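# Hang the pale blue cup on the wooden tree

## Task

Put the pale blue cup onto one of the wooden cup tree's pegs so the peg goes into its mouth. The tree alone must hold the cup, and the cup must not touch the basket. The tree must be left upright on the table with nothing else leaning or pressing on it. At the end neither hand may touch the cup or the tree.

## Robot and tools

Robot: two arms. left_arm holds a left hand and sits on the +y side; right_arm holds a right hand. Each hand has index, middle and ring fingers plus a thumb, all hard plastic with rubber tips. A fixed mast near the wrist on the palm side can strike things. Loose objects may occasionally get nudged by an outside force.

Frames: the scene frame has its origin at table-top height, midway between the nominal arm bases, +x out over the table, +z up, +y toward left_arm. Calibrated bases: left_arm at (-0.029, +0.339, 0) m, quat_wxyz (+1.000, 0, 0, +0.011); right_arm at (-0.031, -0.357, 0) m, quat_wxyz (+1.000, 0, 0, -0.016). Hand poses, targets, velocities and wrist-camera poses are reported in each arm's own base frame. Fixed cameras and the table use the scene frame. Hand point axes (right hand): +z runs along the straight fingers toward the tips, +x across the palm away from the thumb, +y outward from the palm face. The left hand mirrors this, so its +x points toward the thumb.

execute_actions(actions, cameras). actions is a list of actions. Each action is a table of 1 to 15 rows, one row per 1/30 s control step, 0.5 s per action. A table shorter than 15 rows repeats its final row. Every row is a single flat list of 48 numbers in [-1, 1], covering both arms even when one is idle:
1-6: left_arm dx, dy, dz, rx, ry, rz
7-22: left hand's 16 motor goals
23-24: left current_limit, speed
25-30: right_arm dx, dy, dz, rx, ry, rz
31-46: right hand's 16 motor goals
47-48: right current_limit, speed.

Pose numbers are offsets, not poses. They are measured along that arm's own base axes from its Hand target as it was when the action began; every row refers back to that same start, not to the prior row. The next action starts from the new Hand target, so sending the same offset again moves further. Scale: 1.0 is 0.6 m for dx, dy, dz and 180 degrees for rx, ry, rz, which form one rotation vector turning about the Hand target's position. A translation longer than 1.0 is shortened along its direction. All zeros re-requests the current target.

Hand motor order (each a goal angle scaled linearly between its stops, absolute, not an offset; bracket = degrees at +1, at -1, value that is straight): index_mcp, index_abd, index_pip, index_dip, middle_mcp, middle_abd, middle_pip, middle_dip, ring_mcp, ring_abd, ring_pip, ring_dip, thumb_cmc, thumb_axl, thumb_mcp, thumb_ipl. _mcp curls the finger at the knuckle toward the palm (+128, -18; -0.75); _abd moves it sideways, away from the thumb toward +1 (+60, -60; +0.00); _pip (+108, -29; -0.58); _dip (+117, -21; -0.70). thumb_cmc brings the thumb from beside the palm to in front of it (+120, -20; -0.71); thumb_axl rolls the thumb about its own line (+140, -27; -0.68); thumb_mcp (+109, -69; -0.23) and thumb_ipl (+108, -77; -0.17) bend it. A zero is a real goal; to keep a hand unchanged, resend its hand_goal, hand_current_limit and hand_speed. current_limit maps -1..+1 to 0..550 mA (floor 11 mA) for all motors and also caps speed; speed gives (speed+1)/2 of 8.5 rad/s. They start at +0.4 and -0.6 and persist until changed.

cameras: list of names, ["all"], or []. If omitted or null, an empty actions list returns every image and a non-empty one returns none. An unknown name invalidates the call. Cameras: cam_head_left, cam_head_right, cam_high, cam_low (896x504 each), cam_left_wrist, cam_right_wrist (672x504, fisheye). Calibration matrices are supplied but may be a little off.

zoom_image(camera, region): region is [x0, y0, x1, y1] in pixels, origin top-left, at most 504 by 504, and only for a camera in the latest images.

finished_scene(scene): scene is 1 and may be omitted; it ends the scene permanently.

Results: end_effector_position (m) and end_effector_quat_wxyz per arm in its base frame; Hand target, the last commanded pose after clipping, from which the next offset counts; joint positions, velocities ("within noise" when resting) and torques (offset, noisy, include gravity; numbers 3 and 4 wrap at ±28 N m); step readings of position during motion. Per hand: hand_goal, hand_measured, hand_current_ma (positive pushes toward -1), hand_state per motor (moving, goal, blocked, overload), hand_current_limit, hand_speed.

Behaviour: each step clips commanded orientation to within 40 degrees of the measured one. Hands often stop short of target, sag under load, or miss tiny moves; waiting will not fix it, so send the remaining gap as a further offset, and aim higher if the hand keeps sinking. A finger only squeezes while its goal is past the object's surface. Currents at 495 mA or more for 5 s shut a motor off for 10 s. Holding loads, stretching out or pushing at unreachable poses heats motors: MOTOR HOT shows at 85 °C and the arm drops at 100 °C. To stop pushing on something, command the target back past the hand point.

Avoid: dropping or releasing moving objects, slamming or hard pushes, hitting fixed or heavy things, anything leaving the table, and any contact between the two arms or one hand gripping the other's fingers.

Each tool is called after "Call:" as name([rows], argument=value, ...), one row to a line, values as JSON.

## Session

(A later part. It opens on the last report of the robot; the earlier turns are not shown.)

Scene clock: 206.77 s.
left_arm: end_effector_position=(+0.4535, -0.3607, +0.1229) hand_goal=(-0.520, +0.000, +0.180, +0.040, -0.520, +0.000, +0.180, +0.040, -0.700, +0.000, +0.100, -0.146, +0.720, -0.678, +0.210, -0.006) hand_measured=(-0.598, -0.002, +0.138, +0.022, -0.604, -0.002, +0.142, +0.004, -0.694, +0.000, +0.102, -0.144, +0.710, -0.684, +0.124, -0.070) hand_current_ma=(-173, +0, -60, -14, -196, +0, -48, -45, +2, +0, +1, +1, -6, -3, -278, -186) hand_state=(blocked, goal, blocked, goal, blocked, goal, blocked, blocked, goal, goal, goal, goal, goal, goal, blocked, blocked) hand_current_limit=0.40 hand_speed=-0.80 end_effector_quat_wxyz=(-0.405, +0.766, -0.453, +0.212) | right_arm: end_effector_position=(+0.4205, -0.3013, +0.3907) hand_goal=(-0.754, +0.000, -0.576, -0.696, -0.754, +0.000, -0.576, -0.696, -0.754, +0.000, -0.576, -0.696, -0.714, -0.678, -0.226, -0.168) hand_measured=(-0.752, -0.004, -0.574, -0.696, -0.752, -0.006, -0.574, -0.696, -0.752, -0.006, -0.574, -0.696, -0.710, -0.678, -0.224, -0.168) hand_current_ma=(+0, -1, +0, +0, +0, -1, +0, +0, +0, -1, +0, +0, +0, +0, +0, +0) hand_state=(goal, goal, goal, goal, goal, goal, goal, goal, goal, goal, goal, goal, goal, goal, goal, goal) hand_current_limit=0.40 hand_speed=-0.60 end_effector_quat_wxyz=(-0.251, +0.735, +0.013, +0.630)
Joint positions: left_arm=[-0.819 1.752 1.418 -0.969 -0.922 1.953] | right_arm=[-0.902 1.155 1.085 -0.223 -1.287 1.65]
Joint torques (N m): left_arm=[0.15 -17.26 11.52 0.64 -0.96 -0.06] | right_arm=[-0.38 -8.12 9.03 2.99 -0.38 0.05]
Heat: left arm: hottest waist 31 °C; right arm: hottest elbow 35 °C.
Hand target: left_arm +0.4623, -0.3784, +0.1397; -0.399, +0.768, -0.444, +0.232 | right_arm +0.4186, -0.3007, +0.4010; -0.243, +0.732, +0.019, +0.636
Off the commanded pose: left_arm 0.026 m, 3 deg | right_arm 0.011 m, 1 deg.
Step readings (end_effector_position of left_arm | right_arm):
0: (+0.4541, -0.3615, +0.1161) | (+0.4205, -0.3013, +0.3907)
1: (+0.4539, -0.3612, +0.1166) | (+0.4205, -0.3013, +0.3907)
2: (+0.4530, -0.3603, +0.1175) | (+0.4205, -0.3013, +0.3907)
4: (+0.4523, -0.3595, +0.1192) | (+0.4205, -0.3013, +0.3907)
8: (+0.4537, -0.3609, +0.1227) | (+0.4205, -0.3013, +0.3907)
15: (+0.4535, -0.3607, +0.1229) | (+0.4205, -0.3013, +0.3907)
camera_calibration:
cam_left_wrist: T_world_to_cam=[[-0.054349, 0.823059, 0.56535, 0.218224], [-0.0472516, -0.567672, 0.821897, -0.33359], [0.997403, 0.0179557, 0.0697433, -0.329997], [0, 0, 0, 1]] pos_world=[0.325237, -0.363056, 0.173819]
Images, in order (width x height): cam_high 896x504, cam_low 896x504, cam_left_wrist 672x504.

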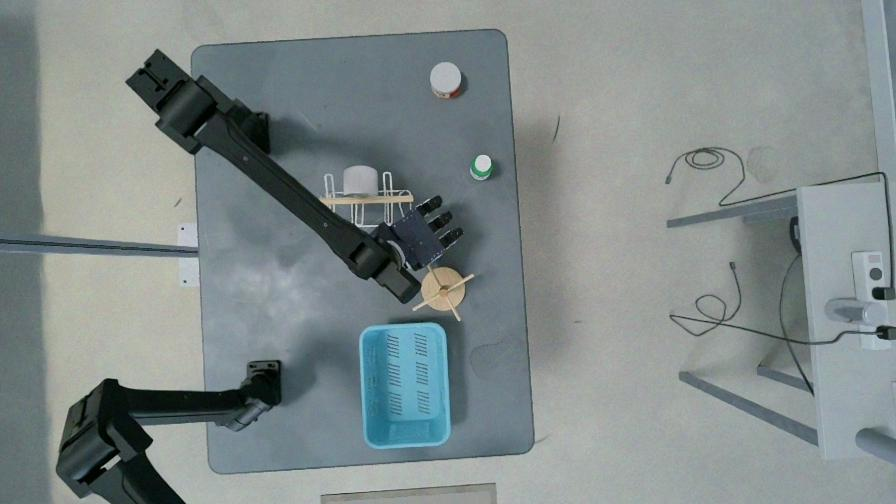

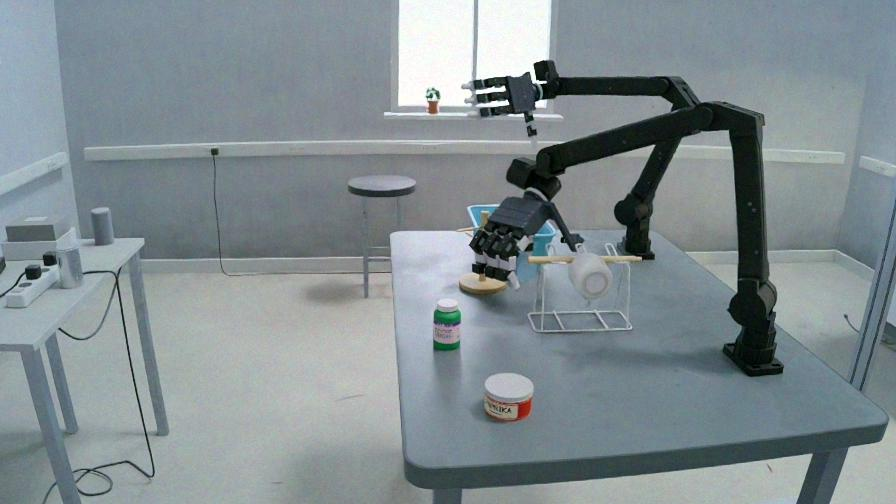

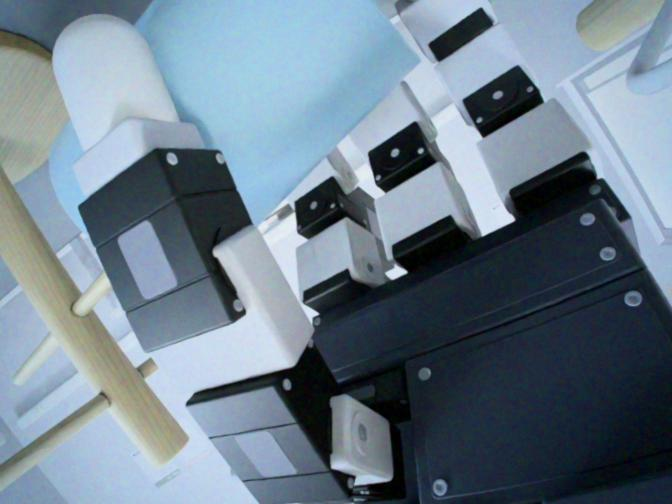

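Call:
execute_actions([
  [[0.0138,-0.0285,0.0,0,0,0,-0.52,0,0.18,0.04,-0.52,0,0.18,0.04,-0.7,0,0.1,-0.145,0.72,-0.678,0.21,-0.005,0.4,-0.8,0,0,0,0,0,0,-0.754,0,-0.576,-0.696,-0.754,0,-0.576,-0.696,-0.754,0,-0.576,-0.696,-0.714,-0.678,-0.226,-0.168,0.4,-0.6]],
], cameras=["cam_high","cam_low","cam_left_wrist","cam_head_right"])

Call:
zoom_image(camera="cam_low", region=[460, 190, 570, 300])

Call:
zoom_image(camera="cam_high", region=[380, 220, 480, 320])

Call:
zoom_image(camera="cam_head_right", region=[410, 240, 550, 380])

Scene clock: 208.17 s.
left_arm: end_effector_position=(+0.4622, -0.3792, +0.1320) hand_goal=(-0.520, +0.000, +0.180, +0.040, -0.520, +0.000, +0.180, +0.040, -0.700, +0.000, +0.100, -0.146, +0.720, -0.678, +0.210, -0.006) hand_measured=(-0.598, -0.002, +0.138, +0.022, -0.604, -0.002, +0.142, +0.004, -0.694, +0.000, +0.102, -0.144, +0.710, -0.684, +0.124, -0.070) hand_current_ma=(-173, +0, -60, -14, -196, +0, -48, -45, +3, +0, +1, +1, -6, -3, -278, -186) hand_state=(blocked, goal, blocked, goal, blocked, goal, blocked, blocked, goal, goal, goal, goal, goal, goal, blocked, blocked) hand_current_limit=0.40 hand_speed=-0.80 end_effector_quat_wxyz=(-0.402, +0.766, -0.450, +0.219) | right_arm: end_effector_position=(+0.4205, -0.3013, +0.3907) hand_goal=(-0.754, +0.000, -0.576, -0.696, -0.754, +0.000, -0.576, -0.696, -0.754, +0.000, -0.576, -0.696, -0.714, -0.678, -0.226, -0.168) hand_measured=(-0.752, -0.004, -0.574, -0.696, -0.752, -0.006, -0.574, -0.696, -0.752, -0.006, -0.574, -0.696, -0.710, -0.678, -0.224, -0.168) hand_current_ma=(+0, -1, +0, +0, +0, -1, +0, +0, +0, -1, +0, +0, +0, +0, +0, +0) hand_state=(goal, goal, goal, goal, goal, goal, goal, goal, goal, goal, goal, goal, goal, goal, goal, goal) hand_current_limit=0.40 hand_speed=-0.60 end_effector_quat_wxyz=(-0.251, +0.735, +0.013, +0.630)
Joint positions: left_arm=[-0.83 1.786 1.488 -1.001 -0.925 1.939] | right_arm=[-0.902 1.155 1.085 -0.223 -1.287 1.65]
Joint torques (N m): left_arm=[-0.21 -16.79 11.47 0.76 -1 -0.1] | right_arm=[-0.56 -8.06 8.98 2.97 -0.39 0.05]
Heat: left arm: hottest waist 31 °C; right arm: hottest elbow 35 °C.
Hand target: left_arm +0.4707, -0.3954, +0.1396; -0.399, +0.768, -0.444, +0.231 | right_arm +0.4186, -0.3007, +0.4010; -0.243, +0.732, +0.019, +0.636
Off the commanded pose: left_arm 0.020 m, 2 deg | right_arm 0.011 m, 1 deg.
Step readings (end_effector_position of left_arm | right_arm):
0: (+0.4535, -0.3607, +0.1229) | (+0.4205, -0.3013, +0.3907)
1: (+0.4540, -0.3619, +0.1241) | (+0.4205, -0.3013, +0.3907)
2: (+0.4543, -0.3640, +0.1249) | (+0.4205, -0.3013, +0.3907)
4: (+0.4594, -0.3702, +0.1281) | (+0.4205, -0.3013, +0.3907)
8: (+0.4640, -0.3788, +0.1324) | (+0.4205, -0.3013, +0.3907)
15: (+0.4622, -0.3792, +0.1320) | (+0.4205, -0.3013, +0.3907)
camera_calibration:
cam_left_wrist: T_world_to_cam=[[-0.0586067, 0.829858, 0.554889, 0.234663], [-0.0574946, -0.557727, 0.82803, -0.343476], [0.996624, 0.016625, 0.0803989, -0.340576], [0, 0, 0, 1]] pos_world=[0.333431, -0.380641, 0.181579]
Images, in order (width x height): cam_head_right 896x504, cam_high 896x504, cam_low 896x504, cam_left_wrist 672x504.

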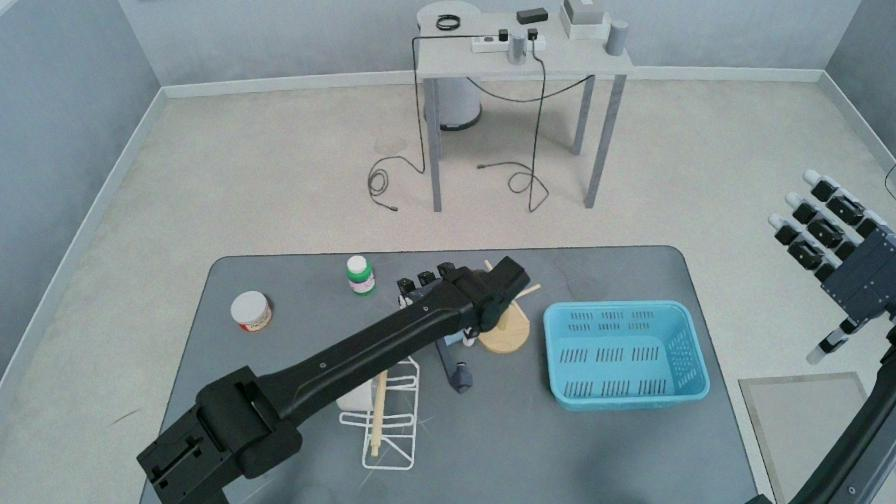

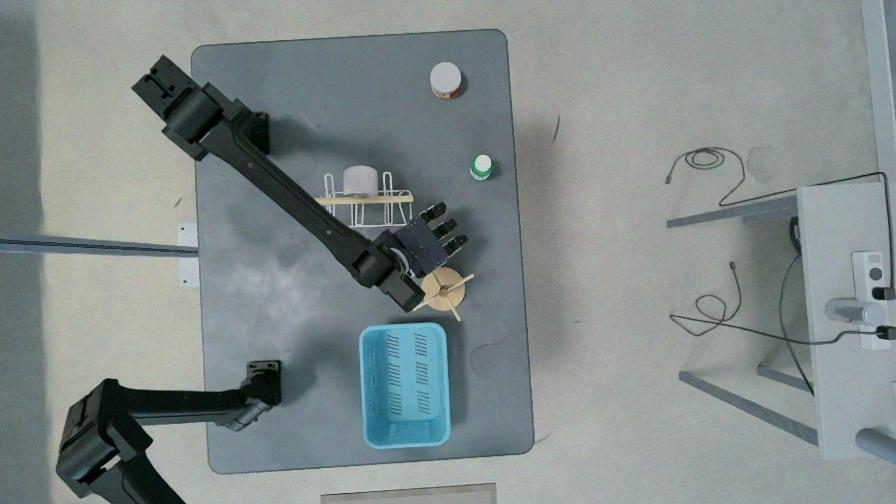

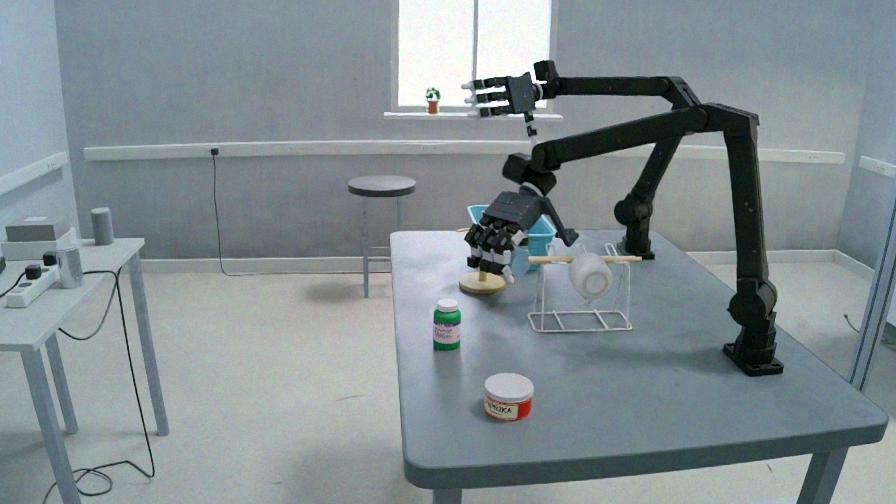

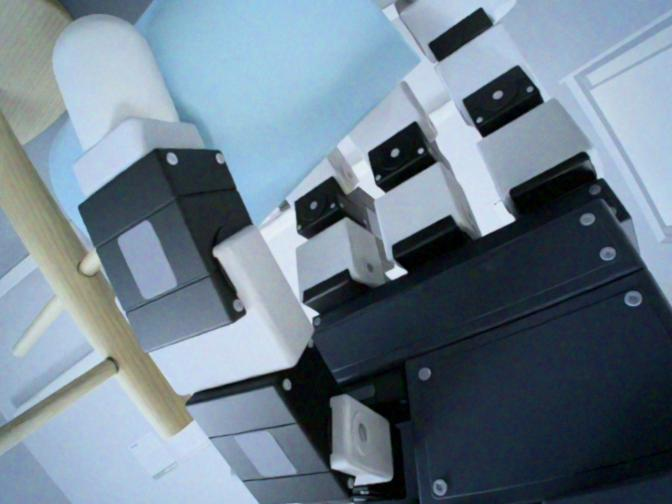

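Scaled by 4.582 from the camera's 896x504 image, which has a finer 1280x720 frame.

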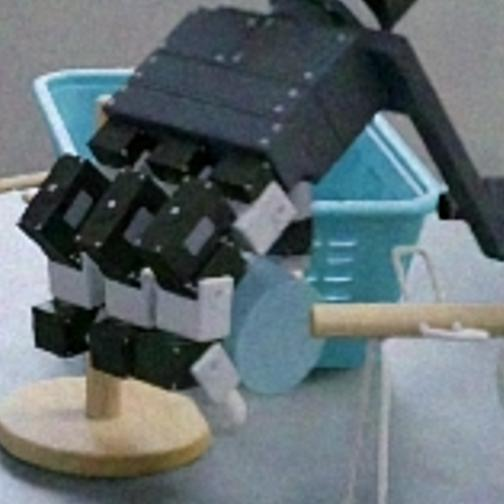

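Scaled by 5.040 from the camera's 896x504 image, which has a finer 1280x720 frame.

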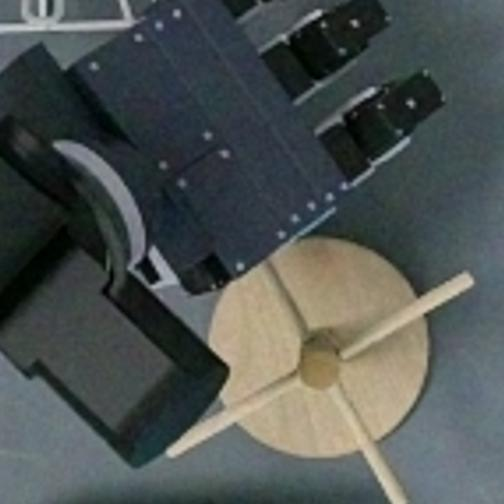

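Scaled by 3.600 from the camera's 896x504 image, which has a finer 1280x720 frame.

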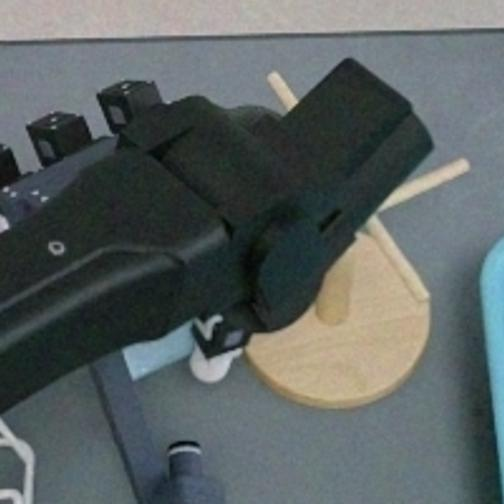

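Call:
execute_actions([
  [[0.0087,-0.0258,-0.012,0,0,0,-0.52,0,0.18,0.04,-0.52,0,0.18,0.04,-0.7,0,0.1,-0.145,0.72,-0.678,0.21,-0.005,0.4,-0.8,0,0,0,0,0,0,-0.754,0,-0.576,-0.696,-0.754,0,-0.576,-0.696,-0.754,0,-0.576,-0.696,-0.714,-0.678,-0.226,-0.168,0.4,-0.6]],
], cameras=["cam_high","cam_low","cam_left_wrist"])

Call:
zoom_image(camera="cam_low", region=[460, 190, 570, 300])

Call:
zoom_image(camera="cam_high", region=[380, 220, 480, 320])

Scene clock: 210.63 s.
left_arm: end_effector_position=(+0.4676, -0.3941, +0.1208) hand_goal=(-0.520, +0.000, +0.180, +0.040, -0.520, +0.000, +0.180, +0.040, -0.700, +0.000, +0.100, -0.146, +0.720, -0.678, +0.210, -0.006) hand_measured=(-0.598, -0.002, +0.138, +0.022, -0.604, -0.002, +0.142, +0.004, -0.694, +0.000, +0.102, -0.144, +0.710, -0.684, +0.124, -0.070) hand_current_ma=(-173, +0, -60, -14, -196, +0, -48, -45, +3, +0, +1, +1, -6, -3, -278, -186) hand_state=(blocked, goal, blocked, goal, blocked, goal, blocked, blocked, goal, goal, goal, goal, goal, goal, blocked, blocked) hand_current_limit=0.40 hand_speed=-0.80 end_effector_quat_wxyz=(-0.404, +0.766, -0.452, +0.216) | right_arm: end_effector_position=(+0.4205, -0.3013, +0.3907) hand_goal=(-0.754, +0.000, -0.576, -0.696, -0.754, +0.000, -0.576, -0.696, -0.754, +0.000, -0.576, -0.696, -0.714, -0.678, -0.226, -0.168) hand_measured=(-0.752, -0.004, -0.574, -0.696, -0.752, -0.006, -0.574, -0.696, -0.752, -0.006, -0.574, -0.696, -0.710, -0.678, -0.224, -0.168) hand_current_ma=(+0, -1, +0, +0, +0, -1, +0, +0, +0, -1, +0, +0, +0, +0, +0, +0) hand_state=(goal, goal, goal, goal, goal, goal, goal, goal, goal, goal, goal, goal, goal, goal, goal, goal) hand_current_limit=0.40 hand_speed=-0.60 end_effector_quat_wxyz=(-0.251, +0.735, +0.013, +0.630)
Joint positions: left_arm=[-0.842 1.838 1.534 -1.017 -0.929 1.921] | right_arm=[-0.902 1.155 1.085 -0.223 -1.287 1.65]
Joint torques (N m): left_arm=[0.32 -18.2 11.51 0.57 -0.94 -0.09] | right_arm=[-0.26 -8.06 8.95 2.96 -0.38 0.05]
Heat: left arm: hottest waist 31 °C; right arm: hottest elbow 35 °C.
Hand target: left_arm +0.4759, -0.4110, +0.1324; -0.399, +0.768, -0.444, +0.231 | right_arm +0.4186, -0.3007, +0.4010; -0.243, +0.732, +0.019, +0.636
Off the commanded pose: left_arm 0.022 m, 2 deg | right_arm 0.011 m, 1 deg.
Step readings (end_effector_position of left_arm | right_arm):
0: (+0.4622, -0.3792, +0.1320) | (+0.4205, -0.3013, +0.3907)
1: (+0.4624, -0.3803, +0.1321) | (+0.4205, -0.3013, +0.3907)
2: (+0.4631, -0.3822, +0.1323) | (+0.4205, -0.3013, +0.3907)
4: (+0.4676, -0.3882, +0.1316) | (+0.4205, -0.3013, +0.3907)
8: (+0.4694, -0.3936, +0.1249) | (+0.4205, -0.3013, +0.3907)
15: (+0.4676, -0.3941, +0.1208) | (+0.4205, -0.3013, +0.3907)
camera_calibration:
cam_left_wrist: T_world_to_cam=[[-0.0564525, 0.825963, 0.56089, 0.250272], [-0.0535821, -0.563483, 0.824388, -0.345905], [0.996966, 0.0164851, 0.0760669, -0.344585], [0, 0, 0, 1]] pos_world=[0.339134, -0.395947, 0.170997]
Images, in order (width x height): cam_high 896x504, cam_low 896x504, cam_left_wrist 672x504.

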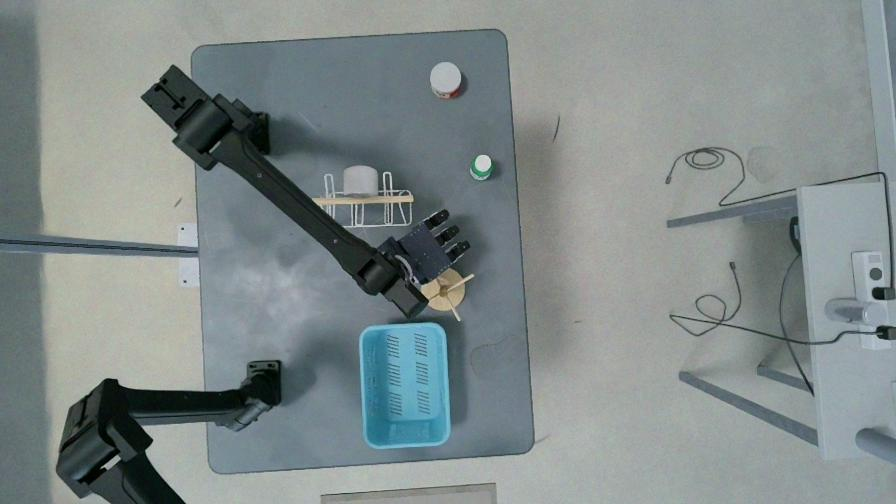

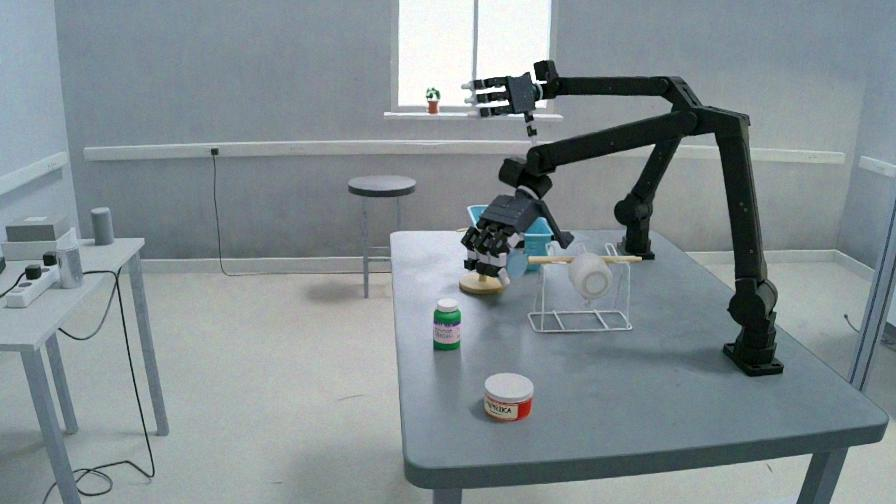

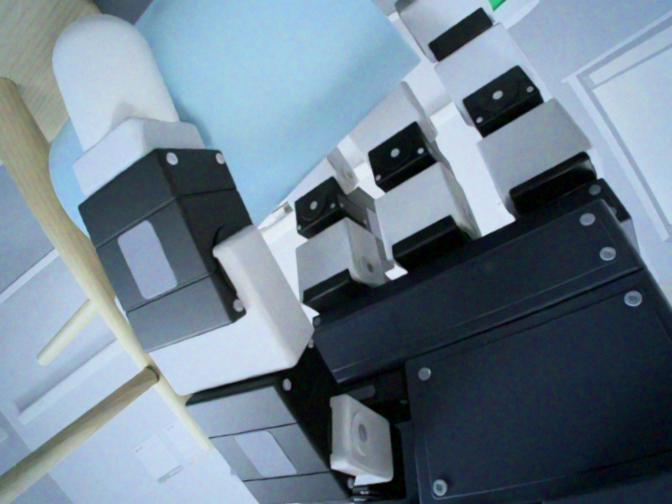

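Scaled by 4.582 from the camera's 896x504 image, which has a finer 1280x720 frame.

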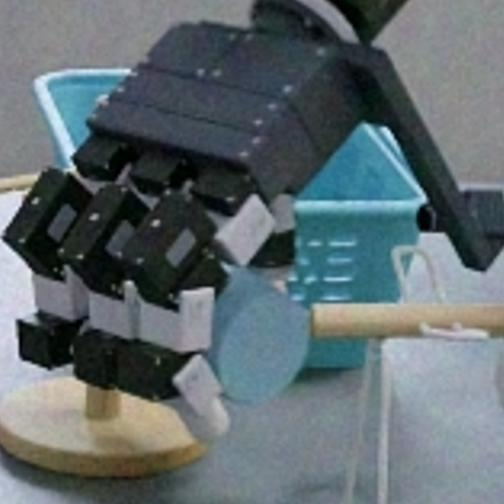

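Scaled by 5.040 from the camera's 896x504 image, which has a finer 1280x720 frame.

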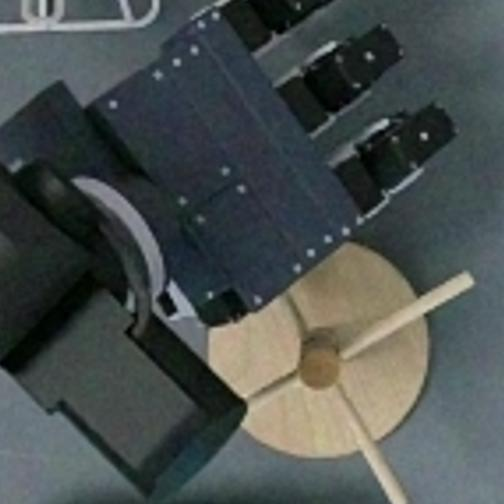

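Call:
execute_actions([
  [[0.0068,-0.0218,0.0,0,0,0,-0.52,0,0.18,0.04,-0.52,0,0.18,0.04,-0.7,0,0.1,-0.145,0.72,-0.678,0.21,-0.005,0.4,-0.8,0,0,0,0,0,0,-0.754,0,-0.576,-0.696,-0.754,0,-0.576,-0.696,-0.754,0,-0.576,-0.696,-0.714,-0.678,-0.226,-0.168,0.4,-0.6]],
], cameras=["cam_high","cam_low","cam_left_wrist"])

Call:
zoom_image(camera="cam_low", region=[460, 190, 570, 300])

Call:
zoom_image(camera="cam_high", region=[380, 220, 480, 320])

Scene clock: 212.83 s.
left_arm: end_effector_position=(+0.4722, -0.4070, +0.1255) hand_goal=(-0.520, +0.000, +0.180, +0.040, -0.520, +0.000, +0.180, +0.040, -0.700, +0.000, +0.100, -0.146, +0.720, -0.678, +0.210, -0.006) hand_measured=(-0.598, -0.002, +0.138, +0.022, -0.604, -0.002, +0.142, +0.004, -0.694, +0.000, +0.102, -0.144, +0.710, -0.684, +0.124, -0.070) hand_current_ma=(-173, +0, -60, -14, -196, +0, -48, -45, +3, +0, +1, +1, -6, -3, -278, -186) hand_state=(blocked, goal, blocked, goal, blocked, goal, blocked, blocked, goal, goal, goal, goal, goal, goal, blocked, blocked) hand_current_limit=0.40 hand_speed=-0.80 end_effector_quat_wxyz=(-0.403, +0.766, -0.450, +0.219) | right_arm: end_effector_position=(+0.4205, -0.3013, +0.3907) hand_goal=(-0.754, +0.000, -0.576, -0.696, -0.754, +0.000, -0.576, -0.696, -0.754, +0.000, -0.576, -0.696, -0.714, -0.678, -0.226, -0.168) hand_measured=(-0.752, -0.004, -0.574, -0.696, -0.752, -0.006, -0.574, -0.696, -0.752, -0.006, -0.574, -0.696, -0.710, -0.678, -0.224, -0.168) hand_current_ma=(+0, -1, +0, +0, +0, -1, +0, +0, +0, -1, +0, +0, +0, +0, +0, +0) hand_state=(goal, goal, goal, goal, goal, goal, goal, goal, goal, goal, goal, goal, goal, goal, goal, goal) hand_current_limit=0.40 hand_speed=-0.60 end_effector_quat_wxyz=(-0.251, +0.735, +0.013, +0.630)
Joint positions: left_arm=[-0.85 1.864 1.584 -1.045 -0.93 1.906] | right_arm=[-0.902 1.155 1.085 -0.223 -1.287 1.65]
Joint torques (N m): left_arm=[-0.09 -17.61 11.71 0.66 -0.99 -0.09] | right_arm=[-0.44 -8.06 8.96 2.99 -0.38 0.05]
Heat: left arm: hottest waist 31 °C; right arm: hottest elbow 35 °C.
Hand target: left_arm +0.4800, -0.4241, +0.1325; -0.399, +0.768, -0.444, +0.232 | right_arm +0.4186, -0.3007, +0.4010; -0.243, +0.732, +0.019, +0.636
Off the commanded pose: left_arm 0.020 m, 2 deg | right_arm 0.011 m, 1 deg.
Step readings (end_effector_position of left_arm | right_arm):
0: (+0.4676, -0.3941, +0.1208) | (+0.4205, -0.3013, +0.3907)
1: (+0.4677, -0.3949, +0.1217) | (+0.4205, -0.3013, +0.3907)
2: (+0.4676, -0.3965, +0.1221) | (+0.4205, -0.3013, +0.3907)
4: (+0.4713, -0.4010, +0.1240) | (+0.4205, -0.3013, +0.3907)
8: (+0.4736, -0.4064, +0.1257) | (+0.4205, -0.3013, +0.3907)
15: (+0.4721, -0.4070, +0.1255) | (+0.4205, -0.3013, +0.3907)
camera_calibration:
cam_left_wrist: T_world_to_cam=[[-0.0591923, 0.829465, 0.555413, 0.261954], [-0.0572025, -0.558293, 0.827669, -0.353355], [0.996606, 0.0172206, 0.0804942, -0.349223], [0, 0, 0, 1]] pos_world=[0.343331, -0.408543, 0.175079]
Images, in order (width x height): cam_high 896x504, cam_low 896x504, cam_left_wrist 672x504.

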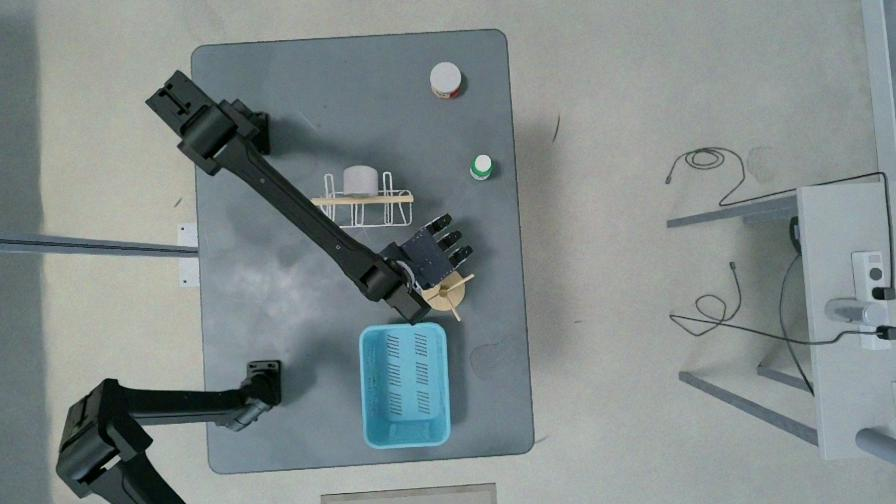

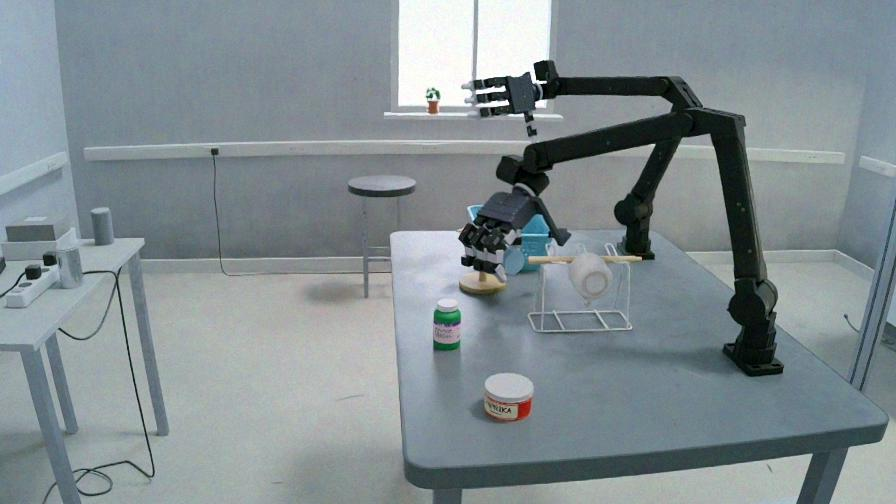

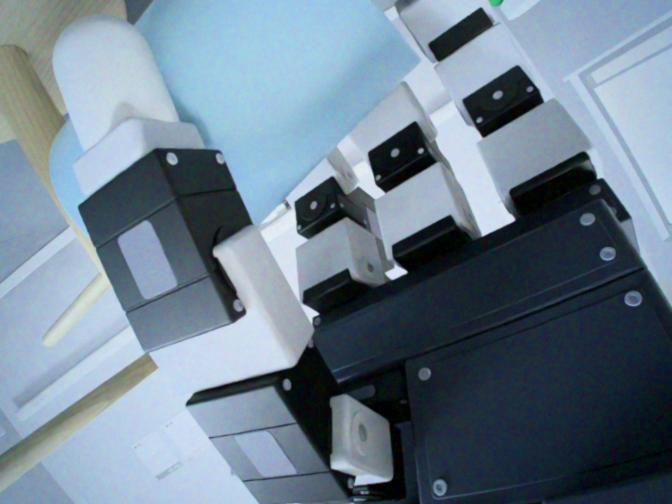

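Scaled by 4.582 from the camera's 896x504 image, which has a finer 1280x720 frame.

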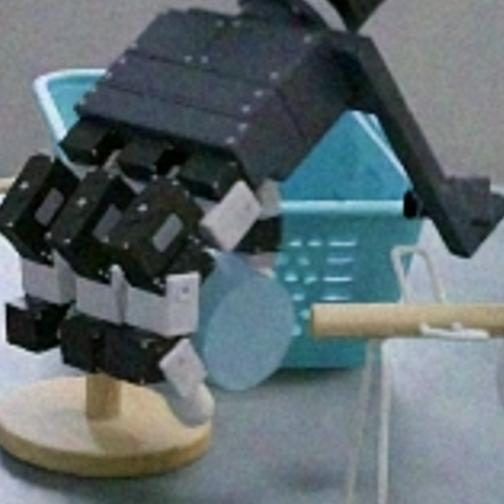

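Scaled by 5.040 from the camera's 896x504 image, which has a finer 1280x720 frame.

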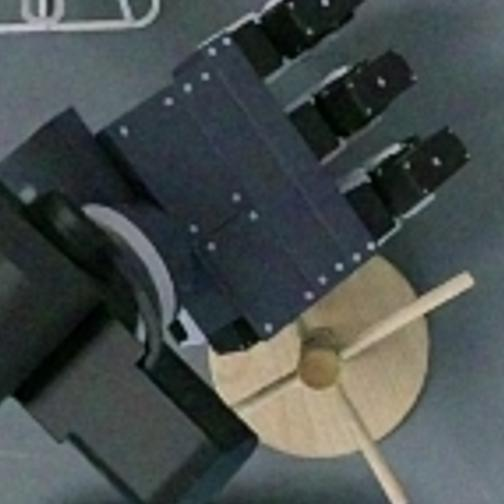

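Call:
execute_actions([
  [[0.0057,-0.0205,-0.005,0,0,0,-0.52,0,0.18,0.04,-0.52,0,0.18,0.04,-0.7,0,0.1,-0.145,0.72,-0.678,0.21,-0.005,0.4,-0.8,0,0,0,0,0,0,-0.754,0,-0.576,-0.696,-0.754,0,-0.576,-0.696,-0.754,0,-0.576,-0.696,-0.714,-0.678,-0.226,-0.168,0.4,-0.6]],
], cameras=["cam_high","cam_low","cam_left_wrist","cam_head_left"])

Call:
zoom_image(camera="cam_low", region=[460, 190, 570, 300])

Call:
zoom_image(camera="cam_high", region=[380, 220, 480, 320])

Scene clock: 214.60 s.
left_arm: end_effector_position=(+0.4760, -0.4191, +0.1203) hand_goal=(-0.520, +0.000, +0.180, +0.040, -0.520, +0.000, +0.180, +0.040, -0.700, +0.000, +0.100, -0.146, +0.720, -0.678, +0.210, -0.006) hand_measured=(-0.598, -0.002, +0.138, +0.022, -0.604, -0.002, +0.142, +0.004, -0.694, +0.000, +0.102, -0.144, +0.710, -0.684, +0.124, -0.070) hand_current_ma=(-173, +0, -60, -14, -196, +0, -48, -45, +3, +0, +1, +1, -6, -3, -278, -186) hand_state=(blocked, goal, blocked, goal, blocked, goal, blocked, blocked, goal, goal, goal, goal, goal, goal, blocked, blocked) hand_current_limit=0.40 hand_speed=-0.80 end_effector_quat_wxyz=(-0.403, +0.766, -0.451, +0.217) | right_arm: end_effector_position=(+0.4205, -0.3013, +0.3907) hand_goal=(-0.754, +0.000, -0.576, -0.696, -0.754, +0.000, -0.576, -0.696, -0.754, +0.000, -0.576, -0.696, -0.714, -0.678, -0.226, -0.168) hand_measured=(-0.752, -0.004, -0.574, -0.696, -0.752, -0.006, -0.574, -0.696, -0.752, -0.006, -0.574, -0.696, -0.710, -0.678, -0.224, -0.168) hand_current_ma=(+0, -1, +0, +0, +0, -1, +0, +0, +0, -1, +0, +0, +0, +0, +0, +0) hand_state=(goal, goal, goal, goal, goal, goal, goal, goal, goal, goal, goal, goal, goal, goal, goal, goal) hand_current_limit=0.40 hand_speed=-0.60 end_effector_quat_wxyz=(-0.251, +0.735, +0.013, +0.630)
Joint positions: left_arm=[-0.859 1.902 1.628 -1.067 -0.933 1.891] | right_arm=[-0.902 1.155 1.085 -0.223 -1.287 1.65]
Joint torques (N m): left_arm=[-0.15 -19.14 11.71 0.68 -0.97 -0.09] | right_arm=[-0.32 -8.12 8.96 3.02 -0.38 0.04]
Heat: left arm: hottest waist 31 °C; right arm: hottest elbow 35 °C.
Hand target: left_arm +0.4834, -0.4363, +0.1294; -0.399, +0.768, -0.444, +0.231 | right_arm +0.4186, -0.3007, +0.4010; -0.243, +0.732, +0.019, +0.636
Off the commanded pose: left_arm 0.021 m, 2 deg | right_arm 0.011 m, 1 deg.
Step readings (end_effector_position of left_arm | right_arm):
0: (+0.4722, -0.4070, +0.1255) | (+0.4205, -0.3013, +0.3907)
1: (+0.4722, -0.4077, +0.1256) | (+0.4205, -0.3013, +0.3907)
2: (+0.4724, -0.4095, +0.1260) | (+0.4205, -0.3013, +0.3907)
4: (+0.4761, -0.4144, +0.1263) | (+0.4205, -0.3013, +0.3907)
8: (+0.4774, -0.4189, +0.1228) | (+0.4205, -0.3013, +0.3907)
15: (+0.4760, -0.4191, +0.1203) | (+0.4205, -0.3013, +0.3907)
camera_calibration:
cam_left_wrist: T_world_to_cam=[[-0.0582978, 0.827557, 0.558346, 0.273582], [-0.0550667, -0.561112, 0.825906, -0.357631], [0.996779, 0.0174022, 0.0782824, -0.352211], [0, 0, 0, 1]] pos_world=[0.347332, -0.420947, 0.170188]
Images, in order (width x height): cam_head_left 896x504, cam_high 896x504, cam_low 896x504, cam_left_wrist 672x504.

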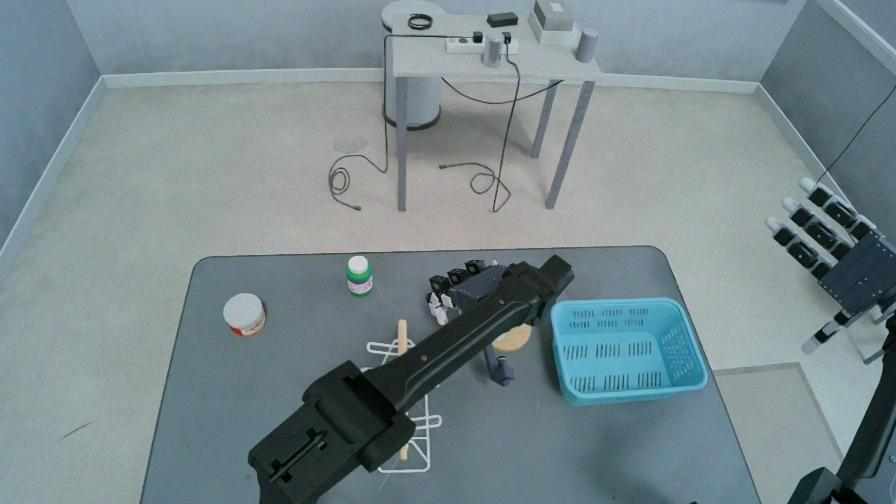

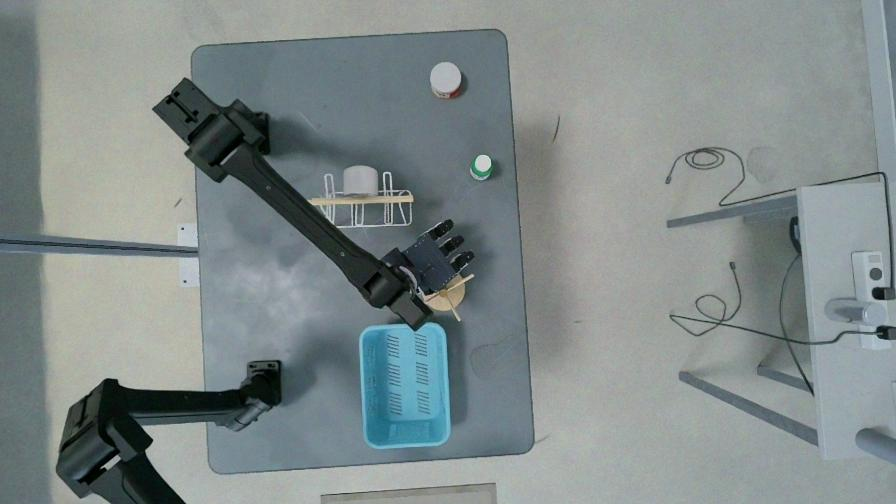

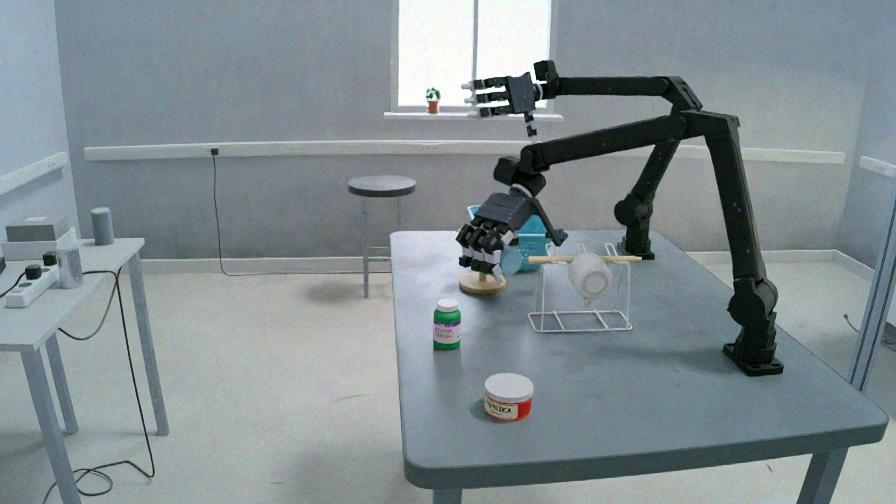

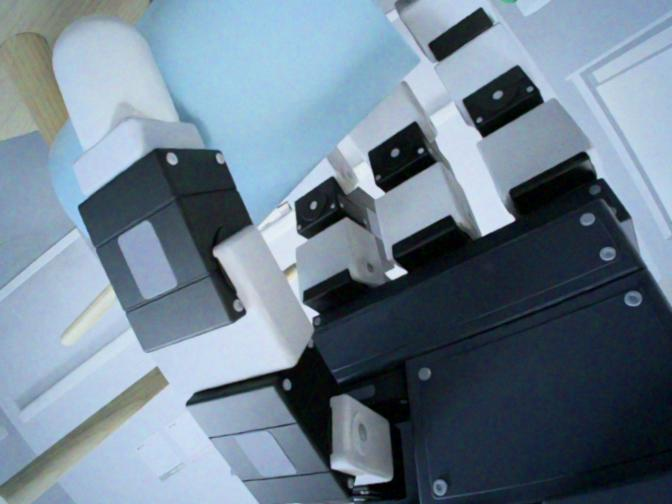

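Scaled by 4.582 from the camera's 896x504 image, which has a finer 1280x720 frame.

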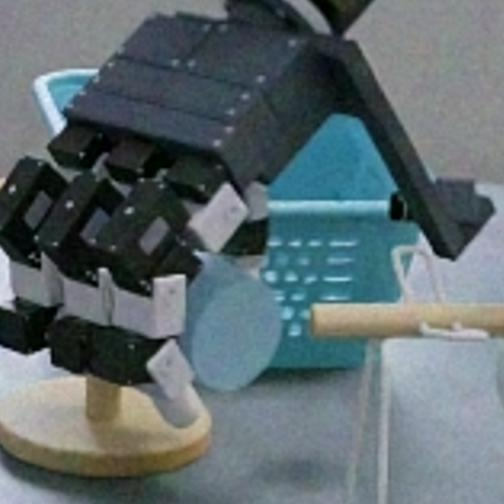

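Scaled by 5.040 from the camera's 896x504 image, which has a finer 1280x720 frame.

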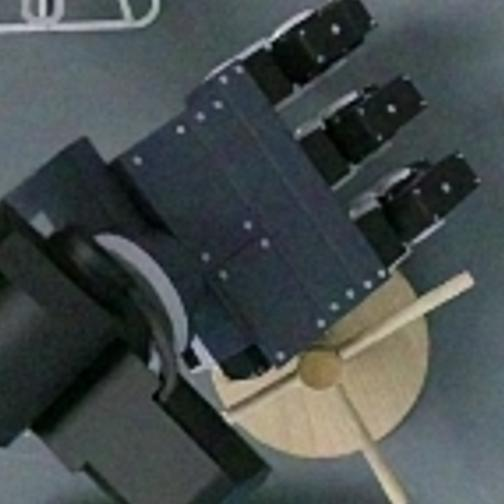

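Call:
execute_actions([
  [[0.0025,-0.006,-0.025,0,0,0,-0.52,0,0.18,0.04,-0.52,0,0.18,0.04,-0.7,0,0.1,-0.145,0.72,-0.678,0.21,-0.005,0.4,-0.8,0,0,0,0,0,0,-0.754,0,-0.576,-0.696,-0.754,0,-0.576,-0.696,-0.754,0,-0.576,-0.696,-0.714,-0.678,-0.226,-0.168,0.4,-0.6]],
], cameras=["cam_high","cam_low","cam_left_wrist"])

Call:
zoom_image(camera="cam_low", region=[460, 190, 570, 300])

Call:
zoom_image(camera="cam_high", region=[380, 220, 480, 320])

Scene clock: 218.93 s.
left_arm: end_effector_position=(+0.4775, -0.4202, +0.1118) hand_goal=(-0.520, +0.000, +0.180, +0.040, -0.520, +0.000, +0.180, +0.040, -0.700, +0.000, +0.100, -0.146, +0.720, -0.678, +0.210, -0.006) hand_measured=(-0.596, -0.002, +0.138, +0.022, -0.604, -0.002, +0.142, +0.010, -0.694, +0.000, +0.102, -0.144, +0.714, -0.682, +0.124, -0.070) hand_current_ma=(-167, +0, -60, -14, -196, +0, -48, -33, +3, +0, +1, +1, -3, -2, -278, -186) hand_state=(blocked, goal, blocked, goal, blocked, goal, blocked, blocked, goal, goal, goal, goal, goal, goal, blocked, blocked) hand_current_limit=0.40 hand_speed=-0.80 end_effector_quat_wxyz=(-0.406, +0.765, -0.451, +0.215) | right_arm: end_effector_position=(+0.4205, -0.3013, +0.3907) hand_goal=(-0.754, +0.000, -0.576, -0.696, -0.754, +0.000, -0.576, -0.696, -0.754, +0.000, -0.576, -0.696, -0.714, -0.678, -0.226, -0.168) hand_measured=(-0.752, -0.004, -0.574, -0.696, -0.752, -0.006, -0.574, -0.696, -0.752, -0.006, -0.574, -0.696, -0.710, -0.678, -0.224, -0.168) hand_current_ma=(+0, -1, +0, +0, +0, -1, +0, +0, +0, -1, +0, +0, +0, +0, +0, +0) hand_state=(goal, goal, goal, goal, goal, goal, goal, goal, goal, goal, goal, goal, goal, goal, goal, goal) hand_current_limit=0.40 hand_speed=-0.60 end_effector_quat_wxyz=(-0.251, +0.735, +0.013, +0.630)
Joint positions: left_arm=[-0.859 1.918 1.628 -1.059 -0.937 1.888] | right_arm=[-0.902 1.155 1.085 -0.223 -1.287 1.65]
Joint torques (N m): left_arm=[0.26 -18.9 10.93 1.14 -0.86 -0.08] | right_arm=[-0.5 -8 8.95 2.95 -0.38 0.04]
Heat: left arm: hottest waist 31 °C; right arm: hottest elbow 35 °C.
Hand target: left_arm +0.4848, -0.4400, +0.1144; -0.399, +0.768, -0.444, +0.231 | right_arm +0.4186, -0.3007, +0.4010; -0.243, +0.732, +0.019, +0.636
Off the commanded pose: left_arm 0.021 m, 2 deg | right_arm 0.011 m, 1 deg.
Step readings (end_effector_position of left_arm | right_arm):
0: (+0.4760, -0.4191, +0.1203) | (+0.4205, -0.3013, +0.3907)
1: (+0.4761, -0.4193, +0.1199) | (+0.4205, -0.3013, +0.3907)
2: (+0.4766, -0.4196, +0.1194) | (+0.4205, -0.3013, +0.3907)
4: (+0.4771, -0.4206, +0.1170) | (+0.4205, -0.3013, +0.3907)
8: (+0.4775, -0.4202, +0.1118) | (+0.4205, -0.3013, +0.3907)
15: (+0.4775, -0.4202, +0.1118) | (+0.4205, -0.3013, +0.3907)
camera_calibration:
cam_left_wrist: T_world_to_cam=[[-0.0596796, 0.824006, 0.563429, 0.277993], [-0.0531049, -0.566257, 0.822516, -0.353799], [0.996804, 0.0191666, 0.0775527, -0.352255], [0, 0, 0, 1]] pos_world=[0.348931, -0.422658, 0.161695]
Images, in order (width x height): cam_high 896x504, cam_low 896x504, cam_left_wrist 672x504.

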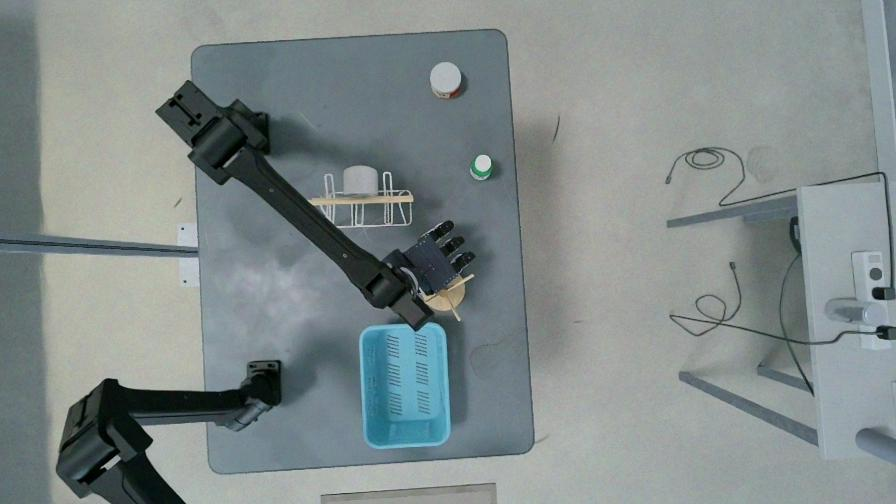

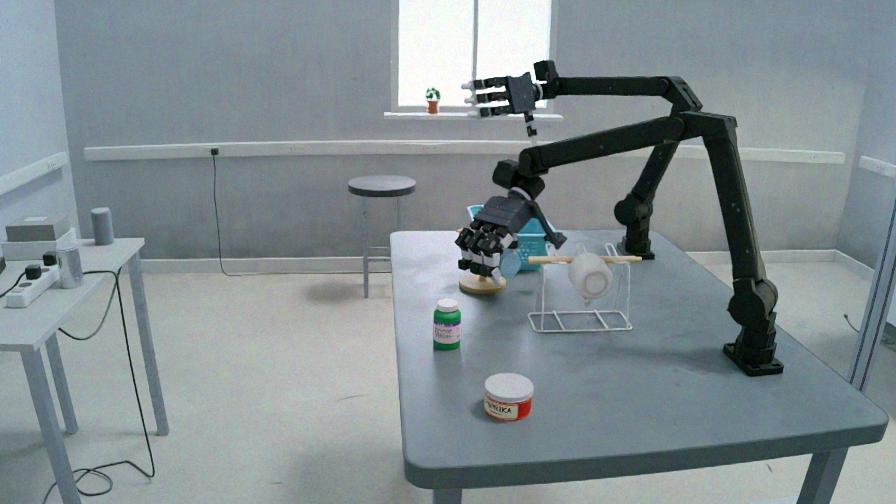

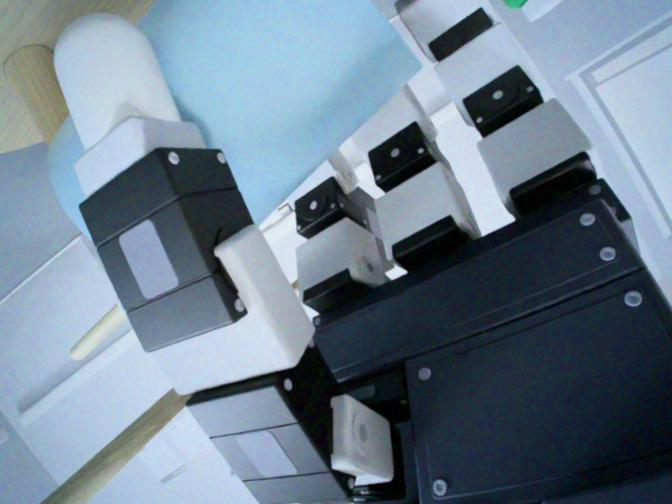

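Scaled by 4.582 from the camera's 896x504 image, which has a finer 1280x720 frame.

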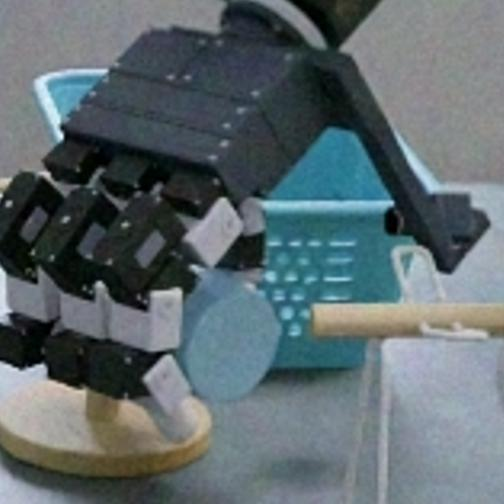

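Scaled by 5.040 from the camera's 896x504 image, which has a finer 1280x720 frame.

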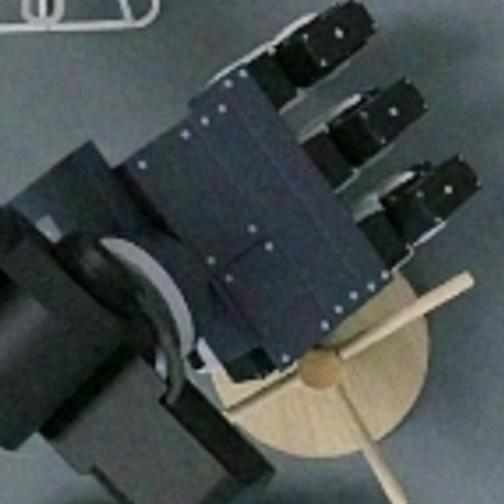

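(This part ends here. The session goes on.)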